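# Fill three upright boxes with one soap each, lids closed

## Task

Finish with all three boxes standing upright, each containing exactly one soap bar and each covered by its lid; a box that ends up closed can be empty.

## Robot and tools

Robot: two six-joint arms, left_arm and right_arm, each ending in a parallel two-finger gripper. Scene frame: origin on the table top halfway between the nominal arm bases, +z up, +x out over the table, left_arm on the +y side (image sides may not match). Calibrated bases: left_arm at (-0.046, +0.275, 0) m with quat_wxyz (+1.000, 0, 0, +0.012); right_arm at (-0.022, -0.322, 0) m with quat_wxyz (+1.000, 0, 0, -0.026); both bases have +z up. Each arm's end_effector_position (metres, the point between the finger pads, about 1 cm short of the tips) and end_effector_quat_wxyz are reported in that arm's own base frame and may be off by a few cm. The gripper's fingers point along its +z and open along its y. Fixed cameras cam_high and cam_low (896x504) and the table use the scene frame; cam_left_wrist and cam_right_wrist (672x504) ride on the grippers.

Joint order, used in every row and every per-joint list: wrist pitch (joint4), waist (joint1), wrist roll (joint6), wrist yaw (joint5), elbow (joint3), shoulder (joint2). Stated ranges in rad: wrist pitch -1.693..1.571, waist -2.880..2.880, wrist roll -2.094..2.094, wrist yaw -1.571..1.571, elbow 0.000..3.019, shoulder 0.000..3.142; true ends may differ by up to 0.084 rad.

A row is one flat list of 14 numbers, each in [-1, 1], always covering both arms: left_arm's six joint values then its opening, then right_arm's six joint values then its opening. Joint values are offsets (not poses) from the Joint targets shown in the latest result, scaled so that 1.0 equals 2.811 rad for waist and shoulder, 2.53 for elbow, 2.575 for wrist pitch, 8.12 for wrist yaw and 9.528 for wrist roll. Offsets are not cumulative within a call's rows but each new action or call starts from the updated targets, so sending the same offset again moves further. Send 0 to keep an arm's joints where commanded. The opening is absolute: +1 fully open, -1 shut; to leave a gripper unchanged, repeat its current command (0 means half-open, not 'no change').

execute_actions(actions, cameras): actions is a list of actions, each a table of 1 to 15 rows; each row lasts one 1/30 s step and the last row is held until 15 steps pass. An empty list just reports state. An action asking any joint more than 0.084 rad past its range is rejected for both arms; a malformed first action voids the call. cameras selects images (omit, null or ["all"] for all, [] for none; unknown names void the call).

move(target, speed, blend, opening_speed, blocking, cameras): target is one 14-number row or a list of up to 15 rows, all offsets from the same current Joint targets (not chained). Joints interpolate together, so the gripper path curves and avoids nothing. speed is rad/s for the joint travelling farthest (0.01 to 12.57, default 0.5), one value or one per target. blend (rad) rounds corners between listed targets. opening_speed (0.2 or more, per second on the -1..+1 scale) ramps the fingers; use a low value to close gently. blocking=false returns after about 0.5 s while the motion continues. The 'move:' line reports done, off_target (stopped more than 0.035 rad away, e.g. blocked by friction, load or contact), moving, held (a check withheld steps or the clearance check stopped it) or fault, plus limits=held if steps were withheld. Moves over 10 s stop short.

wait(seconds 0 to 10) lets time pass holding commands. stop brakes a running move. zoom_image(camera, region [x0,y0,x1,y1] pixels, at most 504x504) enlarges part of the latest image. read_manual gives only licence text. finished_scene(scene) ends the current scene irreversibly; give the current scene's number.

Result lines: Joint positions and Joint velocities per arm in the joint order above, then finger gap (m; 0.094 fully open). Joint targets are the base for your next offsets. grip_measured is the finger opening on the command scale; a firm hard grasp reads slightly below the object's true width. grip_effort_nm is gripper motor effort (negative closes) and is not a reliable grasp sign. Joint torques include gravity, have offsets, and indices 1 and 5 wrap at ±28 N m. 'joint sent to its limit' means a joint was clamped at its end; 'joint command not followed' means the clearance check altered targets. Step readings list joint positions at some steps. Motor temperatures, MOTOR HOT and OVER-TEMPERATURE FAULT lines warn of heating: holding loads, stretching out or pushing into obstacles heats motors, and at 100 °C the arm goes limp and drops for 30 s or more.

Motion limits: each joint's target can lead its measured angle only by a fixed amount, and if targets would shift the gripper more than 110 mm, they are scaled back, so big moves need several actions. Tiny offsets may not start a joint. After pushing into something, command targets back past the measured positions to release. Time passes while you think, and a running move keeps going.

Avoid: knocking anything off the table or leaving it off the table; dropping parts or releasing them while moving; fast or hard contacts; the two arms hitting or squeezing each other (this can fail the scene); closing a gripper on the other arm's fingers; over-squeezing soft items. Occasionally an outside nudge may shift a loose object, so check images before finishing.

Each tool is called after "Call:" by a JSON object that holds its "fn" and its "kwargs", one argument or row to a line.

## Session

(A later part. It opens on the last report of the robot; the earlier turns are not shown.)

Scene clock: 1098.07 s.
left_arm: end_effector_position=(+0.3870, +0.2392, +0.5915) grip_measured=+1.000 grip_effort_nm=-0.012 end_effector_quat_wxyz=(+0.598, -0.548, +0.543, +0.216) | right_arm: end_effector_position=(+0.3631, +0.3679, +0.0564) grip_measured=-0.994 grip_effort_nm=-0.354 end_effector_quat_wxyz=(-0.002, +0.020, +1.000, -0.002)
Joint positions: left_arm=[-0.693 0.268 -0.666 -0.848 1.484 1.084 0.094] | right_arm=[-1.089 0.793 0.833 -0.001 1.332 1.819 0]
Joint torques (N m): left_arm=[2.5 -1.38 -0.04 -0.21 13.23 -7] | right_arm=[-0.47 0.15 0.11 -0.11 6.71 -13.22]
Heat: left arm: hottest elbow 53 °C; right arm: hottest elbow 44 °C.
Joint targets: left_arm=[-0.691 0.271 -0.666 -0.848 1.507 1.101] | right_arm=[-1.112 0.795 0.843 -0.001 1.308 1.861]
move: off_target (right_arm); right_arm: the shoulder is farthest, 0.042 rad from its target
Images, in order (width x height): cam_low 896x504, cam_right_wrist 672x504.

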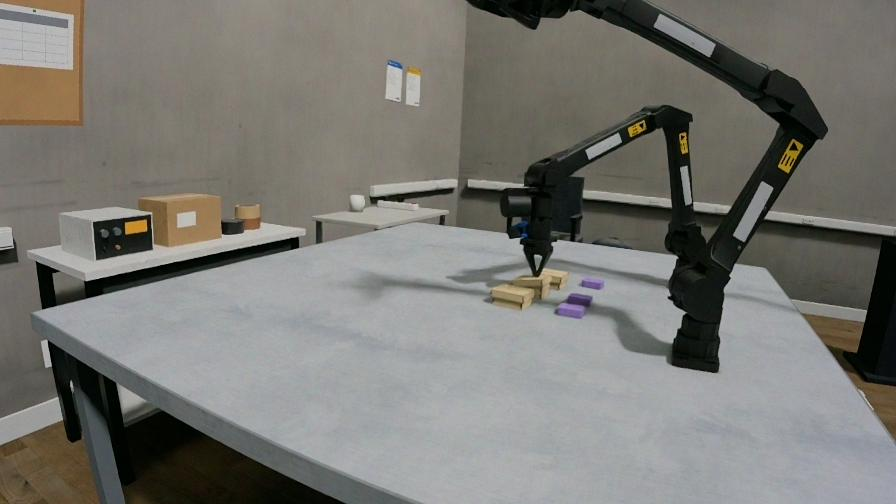

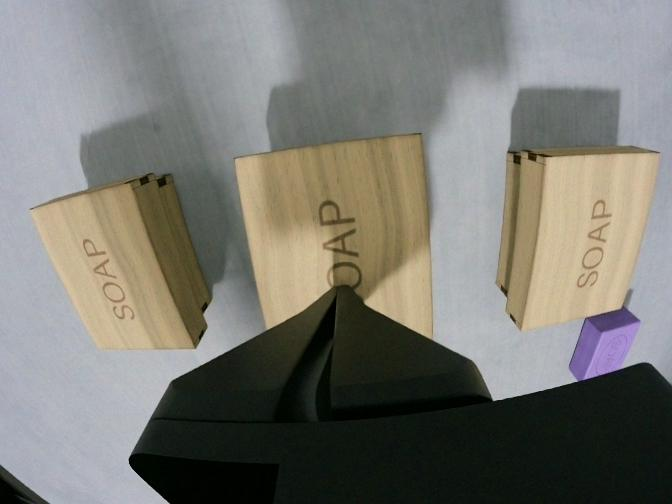

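Call:
{"fn": "move", "kwargs": {
  "target": [
    [0,0,0,0,0,0,1,0,0,0,0,0.05,-0.0068,-1],
    [0,0,0,0,0,0,1,-0.0144,-0.0157,0,0,0.0573,-0.0068,0.7]
  ],
  "speed": 0.2,
  "opening_speed": 1.5,
  "cameras": ["cam_right_wrist"]
}}

Call:
{"fn": "move", "kwargs": {
  "target": [0,0,0,0,0,0,1,0.0365,0,0,0,-0.0411,0.0153,0.7],
  "speed": 0.15,
  "cameras": ["cam_right_wrist","cam_low"]
}}

Call:
{"fn": "zoom_image", "kwargs": {
  "camera": "cam_low",
  "region": [480, 230, 620, 330]
}}

Scene clock: 1128.33 s.
left_arm: end_effector_position=(+0.3870, +0.2392, +0.5915) grip_measured=+1.000 grip_effort_nm=-0.012 end_effector_quat_wxyz=(+0.598, -0.548, +0.543, +0.216) | right_arm: end_effector_position=(+0.3881, +0.3624, +0.0777) grip_measured=+0.698 grip_effort_nm=0.037 end_effector_quat_wxyz=(+0.002, +0.040, +0.999, +0.002)
Joint positions: left_arm=[-0.693 0.268 -0.666 -0.848 1.484 1.084 0.094] | right_arm=[-1.141 0.752 0.833 -0.001 1.398 1.821 0.08]
Joint torques (N m): left_arm=[2.48 -1.38 -0.04 -0.2 13.2 -7] | right_arm=[0.1 -0.03 0.11 -0.11 13.64 -15.21]
Heat: left arm: hottest elbow 53 °C; right arm: hottest elbow 44 °C.
Joint targets: left_arm=[-0.691 0.271 -0.666 -0.848 1.507 1.101] | right_arm=[-1.149 0.751 0.843 -0.001 1.453 1.842]
move: off_target (right_arm); target 2's new numbers were sent with right_arm's elbow 0.055 rad from that target; right_arm: the elbow is farthest, 0.055 rad from its target

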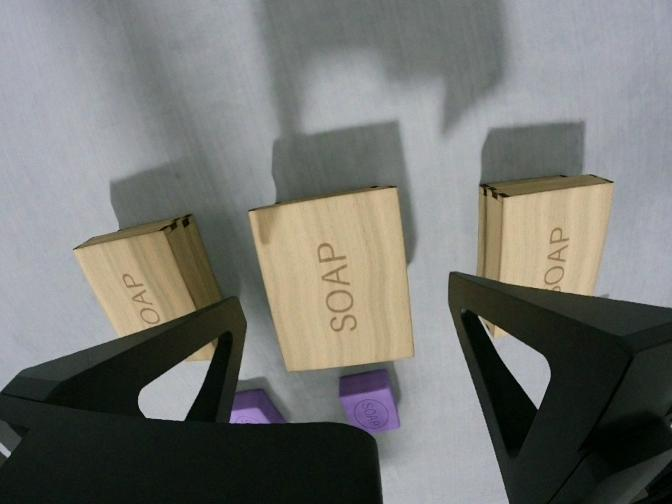

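Scene clock: 1129.57 s.
left_arm: end_effector_position=(+0.3870, +0.2392, +0.5915) grip_measured=+1.000 grip_effort_nm=-0.017 end_effector_quat_wxyz=(+0.598, -0.548, +0.543, +0.216) | right_arm: end_effector_position=(+0.3892, +0.3634, +0.0449) grip_measured=+0.698 grip_effort_nm=0.037 end_effector_quat_wxyz=(+0.002, +0.040, +0.999, +0.003)
Joint positions: left_arm=[-0.693 0.268 -0.666 -0.848 1.484 1.084 0.094] | right_arm=[-1.064 0.752 0.833 -0.001 1.362 1.862 0.08]
Joint torques (N m): left_arm=[2.48 -1.38 -0.04 -0.21 13.2 -7] | right_arm=[0.72 -0.09 0.11 -0.11 7.57 -15.33]
Heat: left arm: hottest elbow 53 °C; right arm: hottest elbow 44 °C.
Joint targets: left_arm=[-0.691 0.271 -0.666 -0.848 1.507 1.101] | right_arm=[-1.055 0.751 0.843 -0.001 1.349 1.885]
move: done
Images, in order (width x height): cam_low 896x504, cam_right_wrist 672x504.

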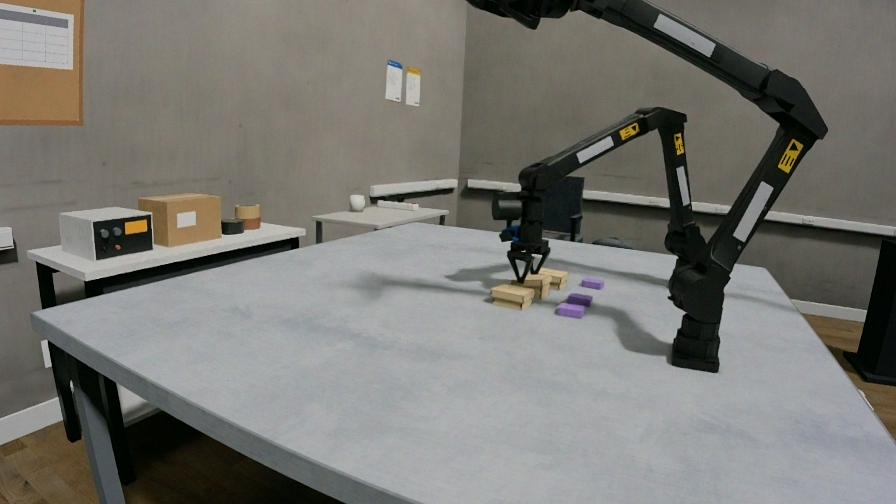

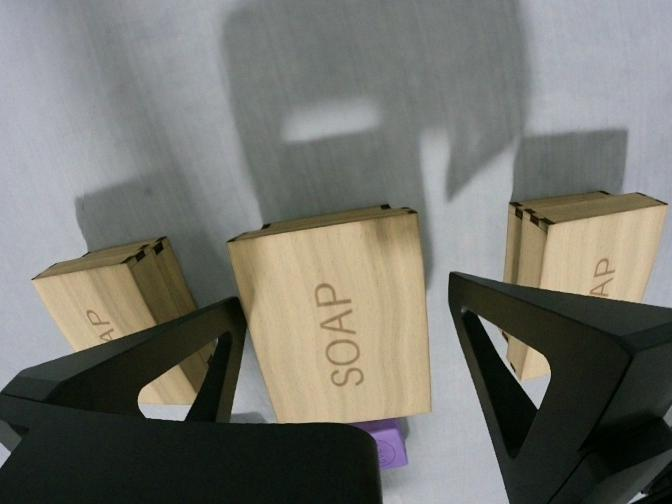

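Scaled by 3.600 (camera's finer frame: 1280x720).

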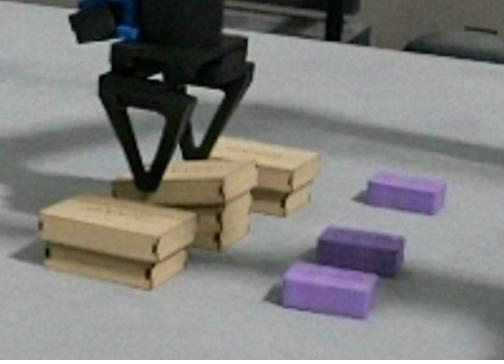

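Call:
{"fn": "move", "kwargs": {
  "target": [0,0,0,0,0,0,1,0,0.005,0,0,0,0,0.7],
  "speed": 0.05,
  "cameras": []
}}

Call:
{"fn": "move", "kwargs": {
  "target": [0,0,0,0,0,0,1,0,0,0,0,0,0,0.2],
  "opening_speed": 0.3,
  "cameras": ["cam_right_wrist","cam_low"]
}}

Call:
{"fn": "zoom_image", "kwargs": {
  "camera": "cam_low",
  "region": [480, 230, 620, 330]
}}

Scene clock: 1141.80 s.
left_arm: end_effector_position=(+0.3870, +0.2392, +0.5915) grip_measured=+1.000 grip_effort_nm=-0.012 end_effector_quat_wxyz=(+0.598, -0.548, +0.543, +0.216) | right_arm: end_effector_position=(+0.3874, +0.3654, +0.0449) grip_measured=+0.698 grip_effort_nm=0.037 end_effector_quat_wxyz=(+0.002, +0.038, +0.999, +0.003)
Joint positions: left_arm=[-0.693 0.268 -0.666 -0.848 1.484 1.084 0.094] | right_arm=[-1.064 0.757 0.833 -0.001 1.362 1.862 0.08]
Joint torques (N m): left_arm=[2.5 -1.38 -0.04 -0.21 13.2 -6.95] | right_arm=[0.7 0.56 0.11 -0.11 7.57 -15.33]
Heat: left arm: hottest elbow 53 °C; right arm: hottest elbow 43 °C.
Joint targets: left_arm=[-0.691 0.271 -0.666 -0.848 1.507 1.101] | right_arm=[-1.055 0.765 0.843 -0.001 1.349 1.885]
move: done

Scene clock: 1143.67 s.
left_arm: end_effector_position=(+0.3870, +0.2392, +0.5915) grip_measured=+1.000 grip_effort_nm=0.002 end_effector_quat_wxyz=(+0.598, -0.548, +0.543, +0.216) | right_arm: end_effector_position=(+0.3877, +0.3656, +0.0449) grip_measured=+0.350 grip_effort_nm=-1.062 end_effector_quat_wxyz=(+0.003, +0.038, +0.999, +0.003)
Joint positions: left_arm=[-0.693 0.268 -0.666 -0.848 1.484 1.084 0.094] | right_arm=[-1.062 0.757 0.833 -0.001 1.362 1.862 0.063]
Joint torques (N m): left_arm=[2.48 -1.44 -0.04 -0.2 13.2 -7.06] | right_arm=[0.68 0.67 0.11 -0.11 7.57 -15.33]
Heat: left arm: hottest elbow 53 °C; right arm: hottest elbow 43 °C.
Joint targets: left_arm=[-0.691 0.271 -0.666 -0.848 1.507 1.101] | right_arm=[-1.055 0.765 0.843 -0.001 1.349 1.885]
move: done
Images, in order (width x height): cam_low 896x504, cam_right_wrist 672x504.

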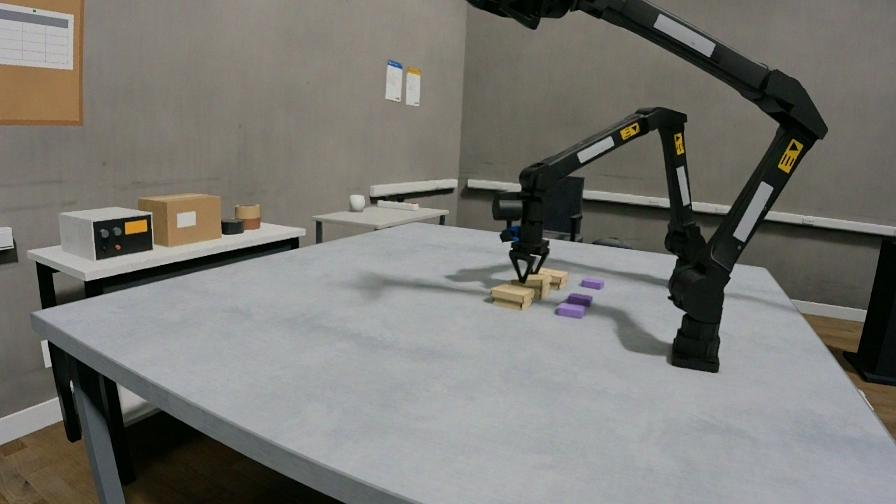

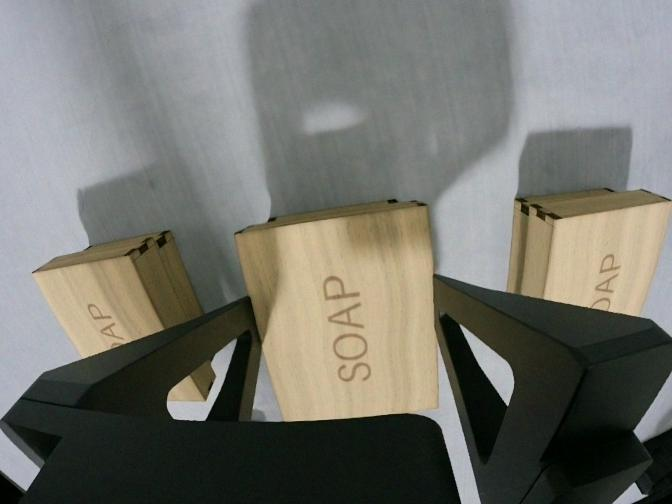

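Scaled by 3.600 (camera's finer frame: 1280x720).

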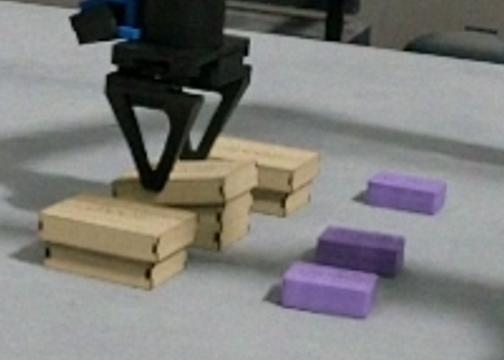

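Call:
{"fn": "move", "kwargs": {
  "target": [
    [0,0,0,0,0,0,1,-0.0054,0,0,0,0.0221,-0.0125,0.2],
    [0,0,0,0,0,0,1,-0.0373,0,0,0,0.0435,-0.0235,0.2]
  ],
  "speed": 0.12,
  "cameras": ["cam_right_wrist","cam_low"]
}}

Call:
{"fn": "zoom_image", "kwargs": {
  "camera": "cam_low",
  "region": [480, 230, 620, 330]
}}

Scene clock: 1155.90 s.
left_arm: end_effector_position=(+0.3870, +0.2392, +0.5915) grip_measured=+1.000 grip_effort_nm=-0.012 end_effector_quat_wxyz=(+0.598, -0.548, +0.543, +0.216) | right_arm: end_effector_position=(+0.3879, +0.3659, +0.0755) grip_measured=+0.349 grip_effort_nm=-1.072 end_effector_quat_wxyz=(+0.001, +0.038, +0.999, +0.001)
Joint positions: left_arm=[-0.693 0.268 -0.666 -0.848 1.484 1.084 0.094] | right_arm=[-1.143 0.757 0.833 -0.001 1.405 1.831 0.063]
Joint torques (N m): left_arm=[2.5 -1.38 -0.04 -0.21 13.2 -7] | right_arm=[0.14 0.67 0.11 -0.11 13.5 -17.79]
Heat: left arm: hottest elbow 53 °C; right arm: hottest elbow 43 °C.
Joint targets: left_arm=[-0.691 0.271 -0.666 -0.848 1.507 1.101] | right_arm=[-1.151 0.765 0.843 -0.001 1.459 1.819]
move: off_target (right_arm); right_arm: the elbow is farthest, 0.054 rad from its target
Images, in order (width x height): cam_low 896x504, cam_right_wrist 672x504.

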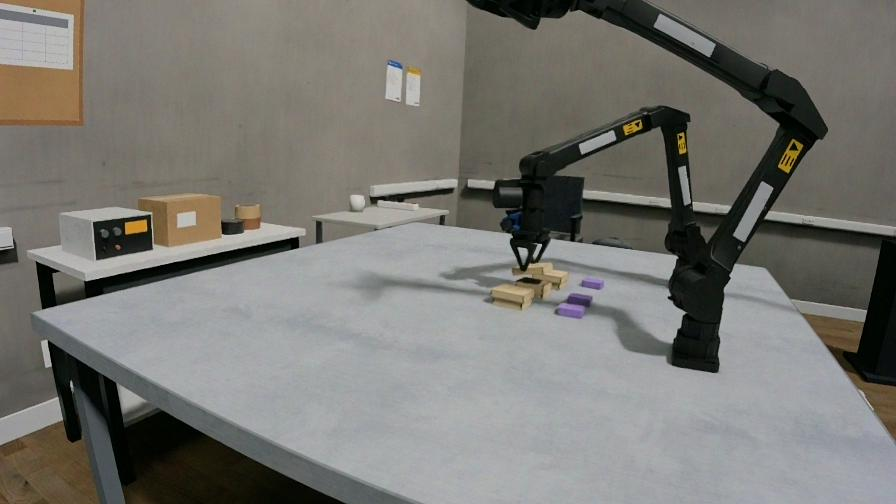

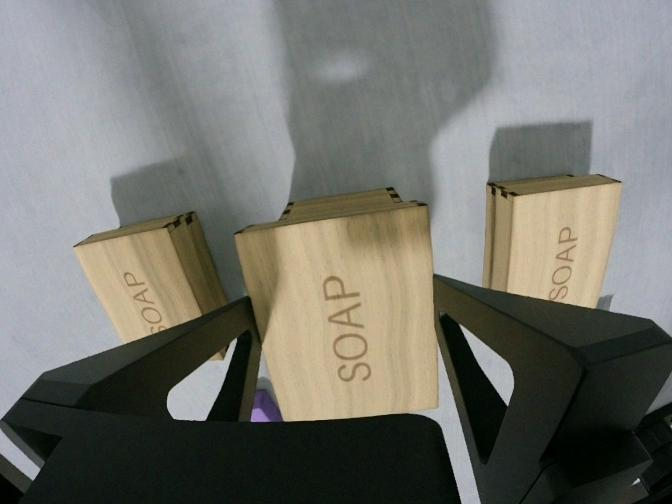

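Scaled by 3.600 (camera's finer frame: 1280x720).

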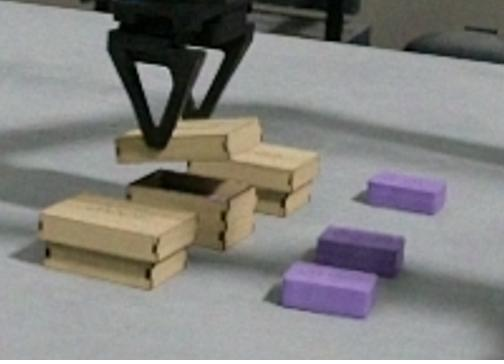

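Call:
{"fn": "move", "kwargs": {
  "target": [0,0,0,0,0,0,1,0.092,0,0,0,-0.0854,-0.0343,0.2],
  "speed": 0.2,
  "cameras": ["cam_right_wrist","cam_low"]
}}

Call:
{"fn": "zoom_image", "kwargs": {
  "camera": "cam_low",
  "region": [500, 245, 570, 315]
}}

Call:
{"fn": "zoom_image", "kwargs": {
  "camera": "cam_right_wrist",
  "region": [210, 150, 460, 440]
}}

Scene clock: 1184.47 s.
left_arm: end_effector_position=(+0.3870, +0.2392, +0.5915) grip_measured=+1.000 grip_effort_nm=-0.012 end_effector_quat_wxyz=(+0.598, -0.548, +0.543, +0.216) | right_arm: end_effector_position=(+0.3865, +0.3645, +0.0738) grip_measured=+0.349 grip_effort_nm=-1.077 end_effector_quat_wxyz=(+0.058, +0.038, +0.996, +0.060)
Joint positions: left_arm=[-0.693 0.268 -0.666 -0.848 1.484 1.084 0.094] | right_arm=[-0.924 0.757 0.833 -0.001 1.258 1.738 0.063]
Joint torques (N m): left_arm=[2.5 -1.38 -0.04 -0.21 13.22 -6.95] | right_arm=[1.01 0.73 0.1 -0.11 7.76 -16.85]
Heat: left arm: hottest elbow 53 °C; right arm: hottest elbow 49 °C.
Joint targets: left_arm=[-0.691 0.271 -0.666 -0.848 1.507 1.101] | right_arm=[-0.914 0.764 0.843 -0.001 1.243 1.723]
move: done
Images, in order (width x height): cam_low 896x504, cam_right_wrist 672x504.

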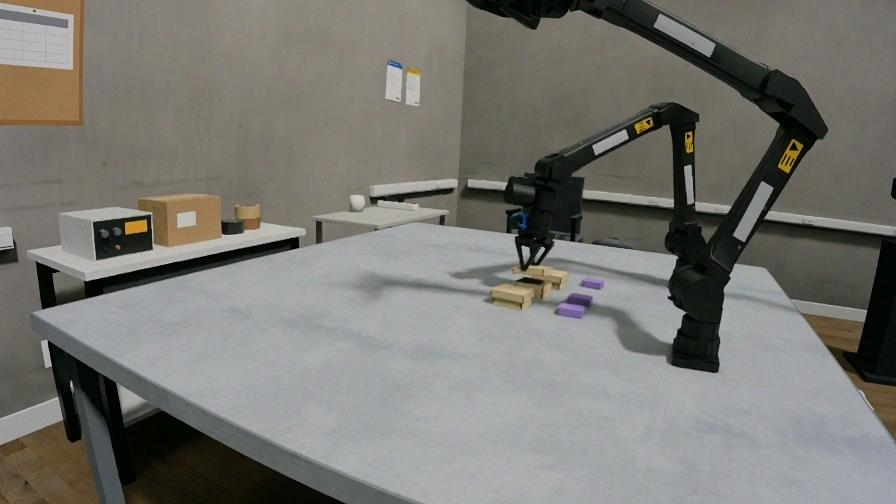

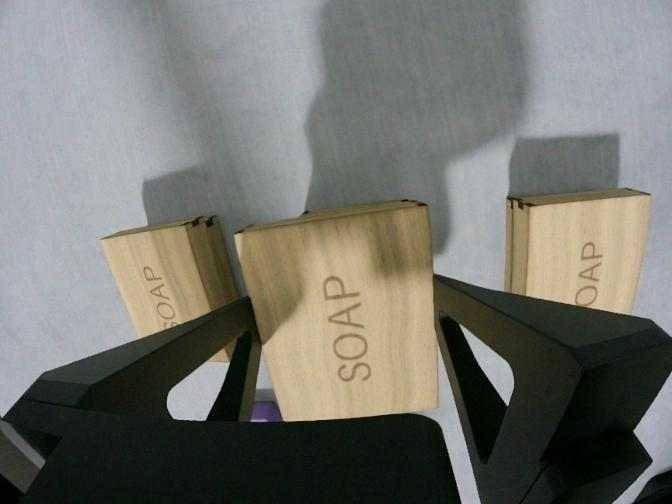

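Scaled by 7.200 (camera's finer frame: 1280x720).

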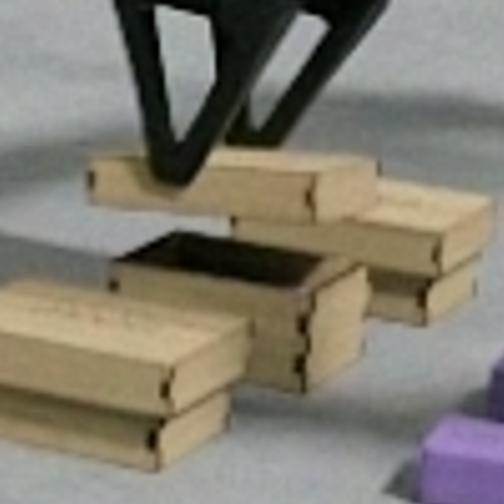

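Scaled by 1.738 (camera's finer frame: 960x720).

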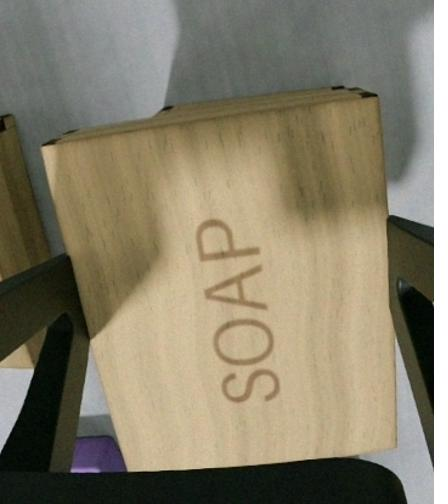

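Call:
{"fn": "move", "kwargs": {
  "target": [0,0,0,0,0,0,1,-0.0233,0.0157,0.0046,0.0149,0.0395,0.0221,0.2],
  "speed": 0.15,
  "cameras": ["cam_right_wrist","cam_low"]
}}

Call:
{"fn": "zoom_image", "kwargs": {
  "camera": "cam_low",
  "region": [500, 245, 570, 315]
}}

Call:
{"fn": "zoom_image", "kwargs": {
  "camera": "cam_right_wrist",
  "region": [210, 150, 460, 440]
}}

Scene clock: 1237.93 s.
left_arm: end_effector_position=(+0.3870, +0.2392, +0.5915) grip_measured=+1.000 grip_effort_nm=-0.012 end_effector_quat_wxyz=(+0.598, -0.548, +0.543, +0.216) | right_arm: end_effector_position=(+0.3845, +0.3675, +0.0728) grip_measured=+0.349 grip_effort_nm=-1.077 end_effector_quat_wxyz=(+0.087, +0.040, +0.995, +0.009)
Joint positions: left_arm=[-0.693 0.268 -0.666 -0.848 1.484 1.084 0.094] | right_arm=[-0.966 0.802 0.875 0.118 1.286 1.76 0.063]
Joint torques (N m): left_arm=[2.48 -1.38 -0.04 -0.21 13.22 -7] | right_arm=[0.24 0.67 0.11 0.06 13.79 -14.04]
Heat: left arm: hottest elbow 53 °C; right arm: hottest elbow 46 °C.
Joint targets: left_arm=[-0.691 0.271 -0.666 -0.848 1.507 1.101] | right_arm=[-0.974 0.809 0.887 0.120 1.344 1.785]
move: off_target (right_arm); right_arm: the elbow is farthest, 0.057 rad from its target
Images, in order (width x height): cam_low 896x504, cam_right_wrist 672x504.

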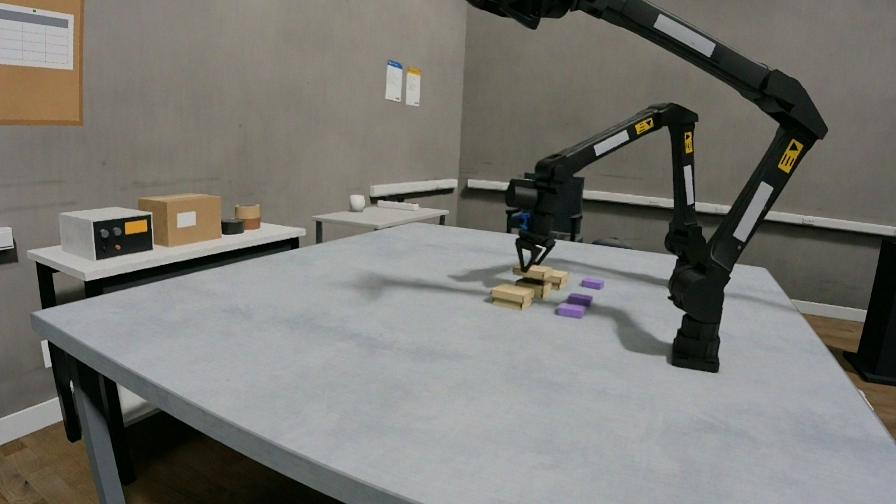

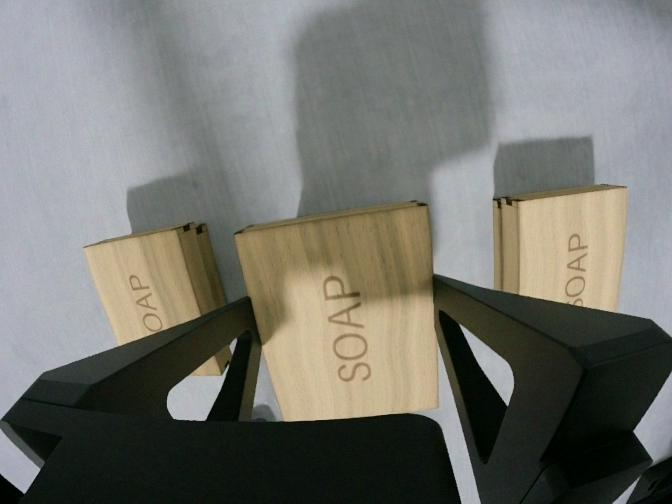

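Scaled by 7.200 (camera's finer frame: 1280x720).

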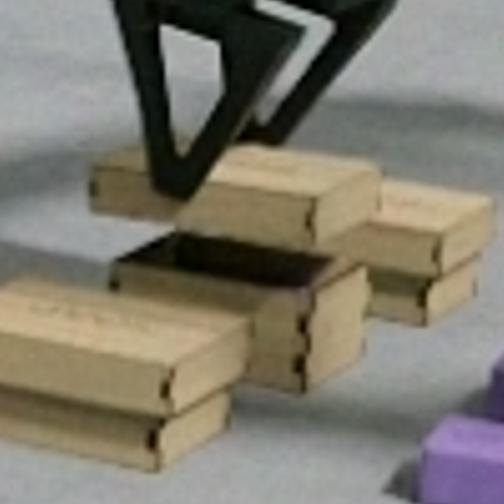

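Scaled by 1.738 (camera's finer frame: 960x720).

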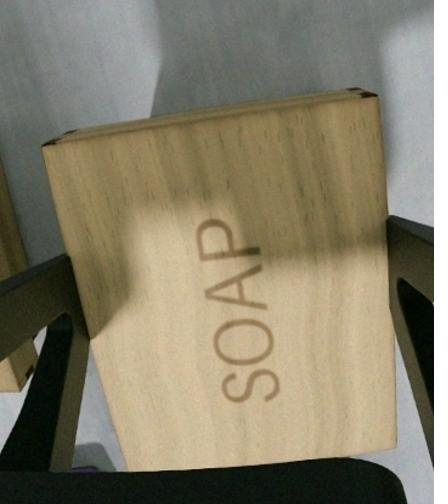

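Call:
{"fn": "move", "kwargs": {
  "target": [0,0,0,0,0,0,1,0.0217,0,0,0,-0.036,0.008,0.2],
  "speed": 0.1,
  "cameras": ["cam_right_wrist","cam_low"]
}}

Call:
{"fn": "zoom_image", "kwargs": {
  "camera": "cam_low",
  "region": [500, 245, 570, 315]
}}

Call:
{"fn": "zoom_image", "kwargs": {
  "camera": "cam_right_wrist",
  "region": [210, 150, 460, 440]
}}

Scene clock: 1256.30 s.
left_arm: end_effector_position=(+0.3870, +0.2392, +0.5915) grip_measured=+1.000 grip_effort_nm=-0.017 end_effector_quat_wxyz=(+0.598, -0.548, +0.543, +0.216) | right_arm: end_effector_position=(+0.3841, +0.3670, +0.0557) grip_measured=+0.349 grip_effort_nm=-1.077 end_effector_quat_wxyz=(+0.087, +0.040, +0.995, +0.007)
Joint positions: left_arm=[-0.693 0.268 -0.666 -0.848 1.484 1.084 0.094] | right_arm=[-0.929 0.802 0.876 0.12 1.267 1.782 0.063]
Joint torques (N m): left_arm=[2.48 -1.38 -0.04 -0.21 13.22 -7] | right_arm=[1.01 0.62 0.11 0 7.6 -14.1]
Motor temperatures (°C): left_arm=[27 29 29 28 54 31 29] | right_arm=[30 33 28 30 51 36 32]
Heat: left arm: hottest elbow 54 °C; right arm: hottest elbow 51 °C.
Joint targets: left_arm=[-0.691 0.271 -0.666 -0.848 1.507 1.101] | right_arm=[-0.918 0.809 0.887 0.120 1.252 1.807]
move: done
Images, in order (width x height): cam_low 896x504, cam_right_wrist 672x504.

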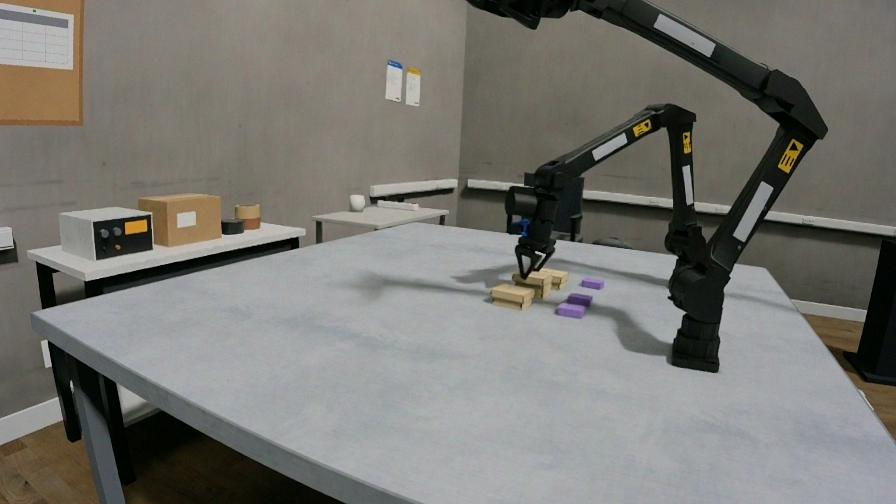

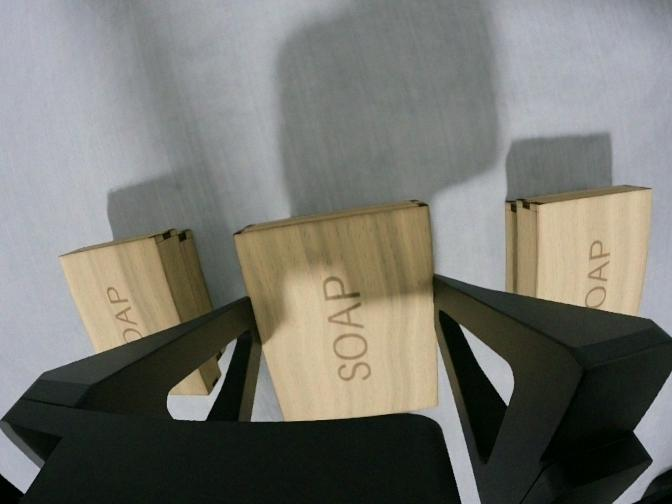

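Scaled by 7.200 (camera's finer frame: 1280x720).

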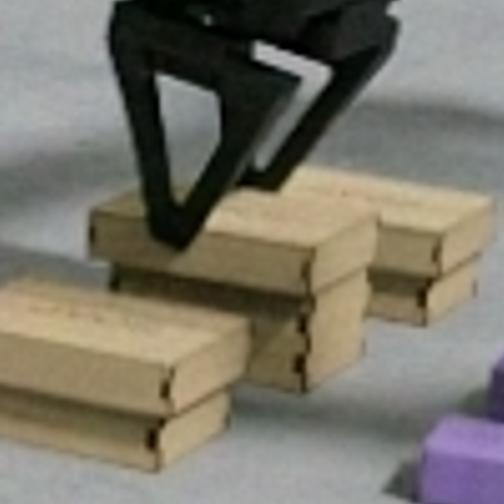

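Scaled by 1.738 (camera's finer frame: 960x720).

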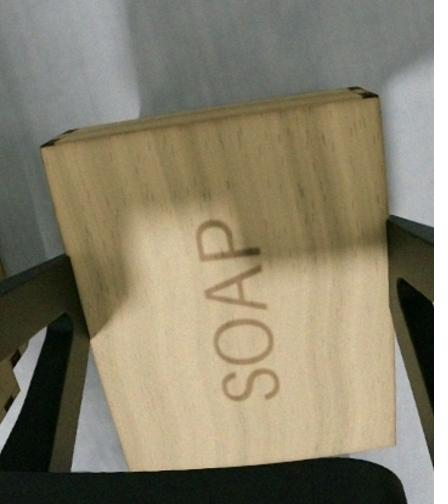

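Call:
{"fn": "move", "kwargs": {
  "target": [0,0,0,0,0,0,1,0.0035,0.0014,0,0,-0.0042,0,0.2],
  "speed": 0.05,
  "cameras": ["cam_right_wrist","cam_low"]
}}

Call:
{"fn": "zoom_image", "kwargs": {
  "camera": "cam_low",
  "region": [500, 245, 570, 315]
}}

Scene clock: 1270.80 s.
left_arm: end_effector_position=(+0.3870, +0.2392, +0.5915) grip_measured=+1.000 grip_effort_nm=-0.007 end_effector_quat_wxyz=(+0.598, -0.548, +0.543, +0.216) | right_arm: end_effector_position=(+0.3837, +0.3680, +0.0551) grip_measured=+0.349 grip_effort_nm=-1.082 end_effector_quat_wxyz=(+0.089, +0.040, +0.995, +0.008)
Joint positions: left_arm=[-0.693 0.268 -0.666 -0.848 1.484 1.084 0.094] | right_arm=[-0.923 0.805 0.877 0.122 1.264 1.782 0.063]
Joint torques (N m): left_arm=[2.48 -1.38 -0.04 -0.21 13.2 -7] | right_arm=[1.17 0.73 0.1 -0.09 6.87 -13.86]
Heat: left arm: hottest elbow 54 °C; right arm: hottest elbow 47 °C.
Joint targets: left_arm=[-0.691 0.271 -0.666 -0.848 1.507 1.101] | right_arm=[-0.909 0.813 0.887 0.120 1.242 1.807]
move: done
Images, in order (width x height): cam_low 896x504, cam_right_wrist 672x504.

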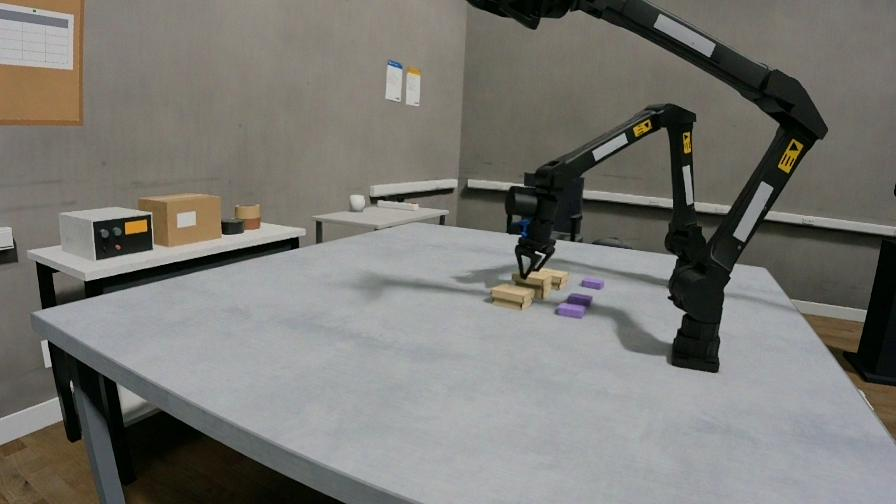

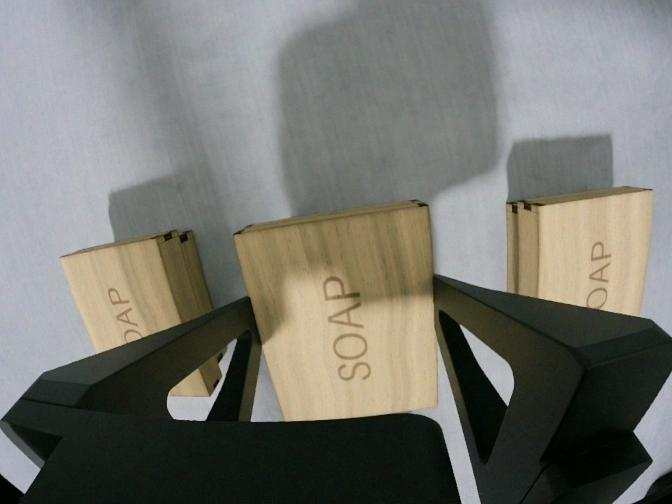

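Scaled by 7.200 (camera's finer frame: 1280x720).

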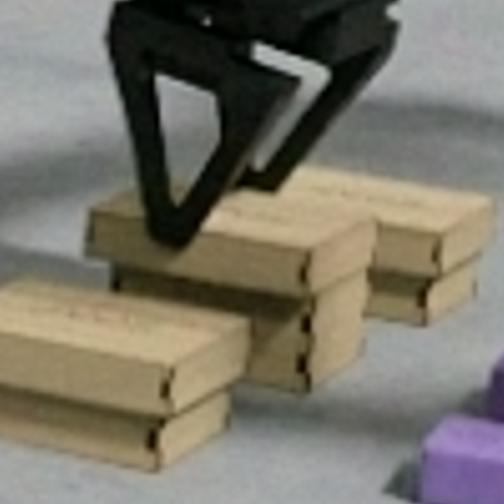

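Call:
{"fn": "move", "kwargs": {
  "target": [
    [0,0,0,0,0,0,1,0,0,0,0,0.004,-0.0167,0.2],
    [0,0,0,0,0,0,1,-0.0113,0.0021,0,0,0.004,-0.0167,0.2]
  ],
  "speed": 0.1,
  "cameras": ["cam_right_wrist","cam_low"]
}}

Call:
{"fn": "zoom_image", "kwargs": {
  "camera": "cam_low",
  "region": [500, 245, 570, 315]
}}

Scene clock: 1290.23 s.
left_arm: end_effector_position=(+0.3870, +0.2392, +0.5915) grip_measured=+1.000 grip_effort_nm=-0.017 end_effector_quat_wxyz=(+0.598, -0.548, +0.543, +0.216) | right_arm: end_effector_position=(+0.3805, +0.3694, +0.0578) grip_measured=+0.349 grip_effort_nm=-1.082 end_effector_quat_wxyz=(+0.088, +0.037, +0.995, +0.007)
Joint positions: left_arm=[-0.693 0.268 -0.666 -0.848 1.484 1.084 0.094] | right_arm=[-0.93 0.811 0.877 0.122 1.264 1.776 0.063]
Joint torques (N m): left_arm=[2.48 -1.32 -0.04 -0.2 13.2 -7] | right_arm=[0.35 0.67 0.1 -0.09 7.72 -17.26]
Motor temperatures (°C): left_arm=[27 29 29 28 54 31 29] | right_arm=[30 33 28 30 46 35 32]
Heat: left arm: hottest elbow 54 °C; right arm: hottest elbow 46 °C.
Joint targets: left_arm=[-0.691 0.271 -0.666 -0.848 1.507 1.101] | right_arm=[-0.938 0.819 0.887 0.120 1.252 1.760]
move: done
Images, in order (width x height): cam_low 896x504, cam_right_wrist 672x504.

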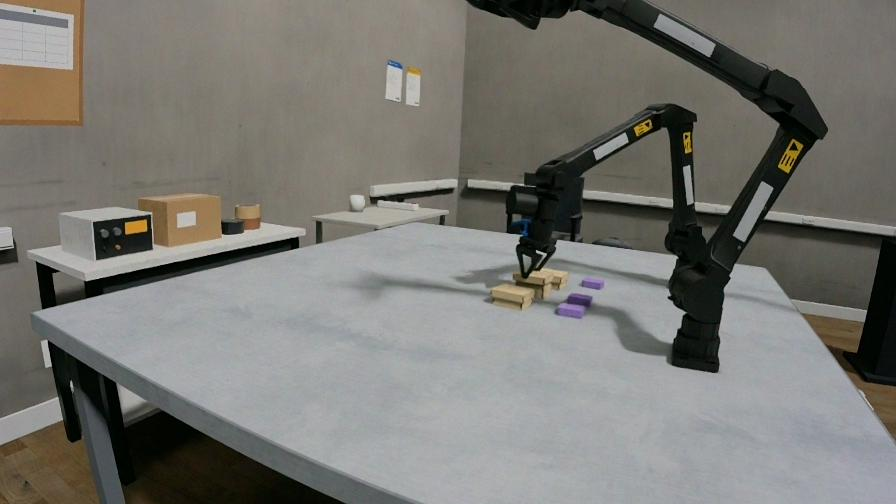

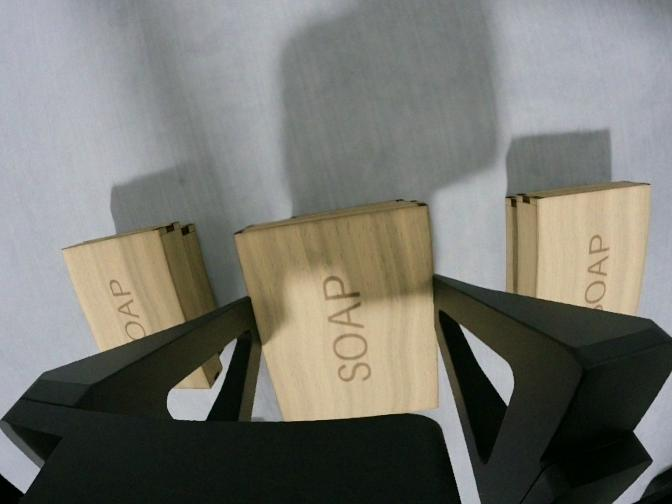

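Scaled by 7.200 (camera's finer frame: 1280x720).

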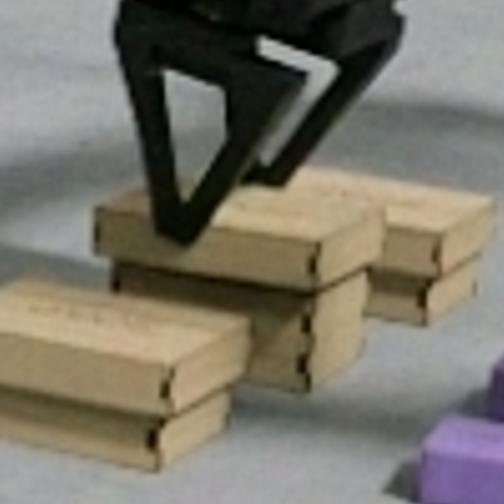

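Call:
{"fn": "zoom_image", "kwargs": {
  "camera": "cam_right_wrist",
  "region": [220, 180, 450, 260]
}}

Call:
{"fn": "zoom_image", "kwargs": {
  "camera": "cam_low",
  "region": [510, 265, 560, 305]
}}

Scaled by 2.191 (camera's finer frame: 960x720).

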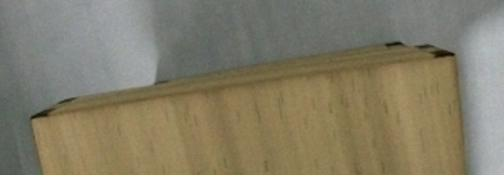

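Scaled by 10.080 (camera's finer frame: 1280x720).

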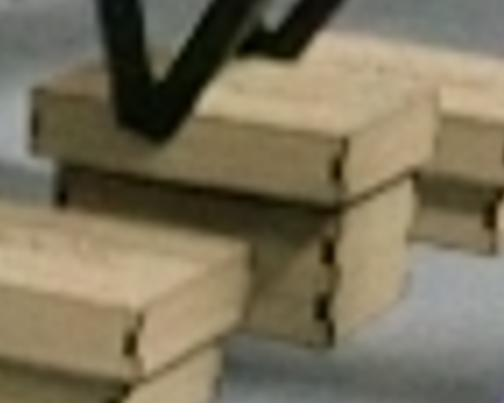

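Call:
{"fn": "move", "kwargs": {
  "target": [
    [0,0,0,0,0,0,1,0,-0.0068,0,0,0,0,0.2],
    [0,0,0,0,0,0,1,0.0124,-0.0068,0,0,-0.0055,0,0.2]
  ],
  "speed": 0.06,
  "cameras": ["cam_right_wrist","cam_low"]
}}

Call:
{"fn": "zoom_image", "kwargs": {
  "camera": "cam_low",
  "region": [500, 245, 570, 315]
}}

Call:
{"fn": "zoom_image", "kwargs": {
  "camera": "cam_right_wrist",
  "region": [220, 180, 450, 260]
}}

Scene clock: 1328.17 s.
left_arm: end_effector_position=(+0.3870, +0.2392, +0.5915) grip_measured=+1.000 grip_effort_nm=-0.017 end_effector_quat_wxyz=(+0.598, -0.548, +0.543, +0.216) | right_arm: end_effector_position=(+0.3808, +0.3671, +0.0561) grip_measured=+0.349 grip_effort_nm=-1.077 end_effector_quat_wxyz=(+0.090, +0.039, +0.995, +0.009)
Joint positions: left_arm=[-0.693 0.268 -0.666 -0.848 1.484 1.084 0.094] | right_arm=[-0.918 0.807 0.877 0.122 1.253 1.772 0.063]
Joint torques (N m): left_arm=[2.48 -1.38 -0.04 -0.21 13.22 -7] | right_arm=[0.87 -0.73 0.11 -0.08 7.47 -16.91]
Heat: left arm: hottest elbow 54 °C; right arm: hottest elbow 45 °C.
Joint targets: left_arm=[-0.691 0.271 -0.666 -0.848 1.507 1.101] | right_arm=[-0.906 0.800 0.887 0.120 1.238 1.760]
move: done
Images, in order (width x height): cam_low 896x504, cam_right_wrist 672x504.

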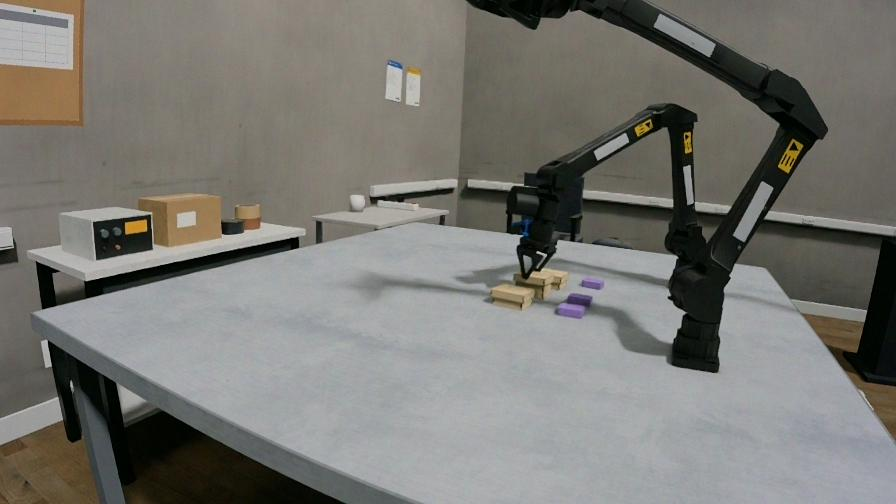

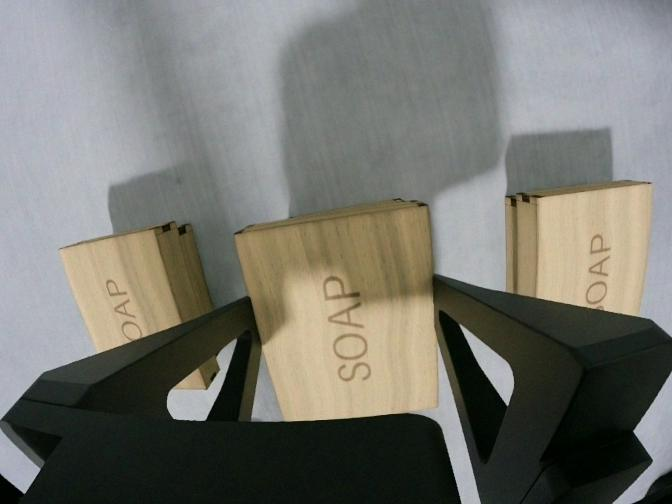

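Scaled by 7.200 (camera's finer frame: 1280x720).

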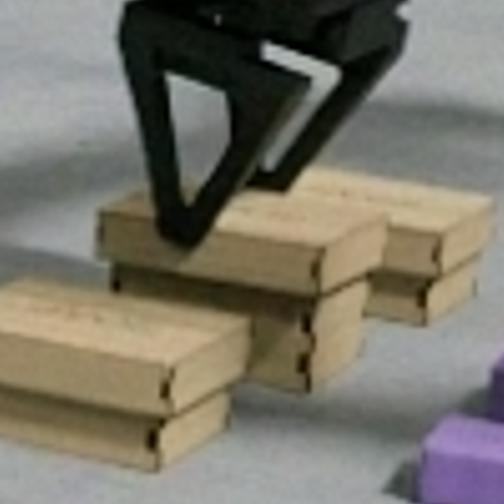

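Scaled by 2.191 (camera's finer frame: 960x720).

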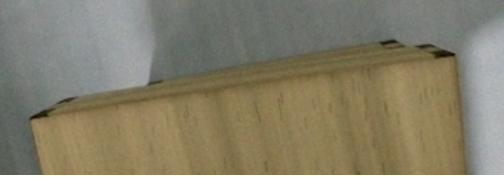

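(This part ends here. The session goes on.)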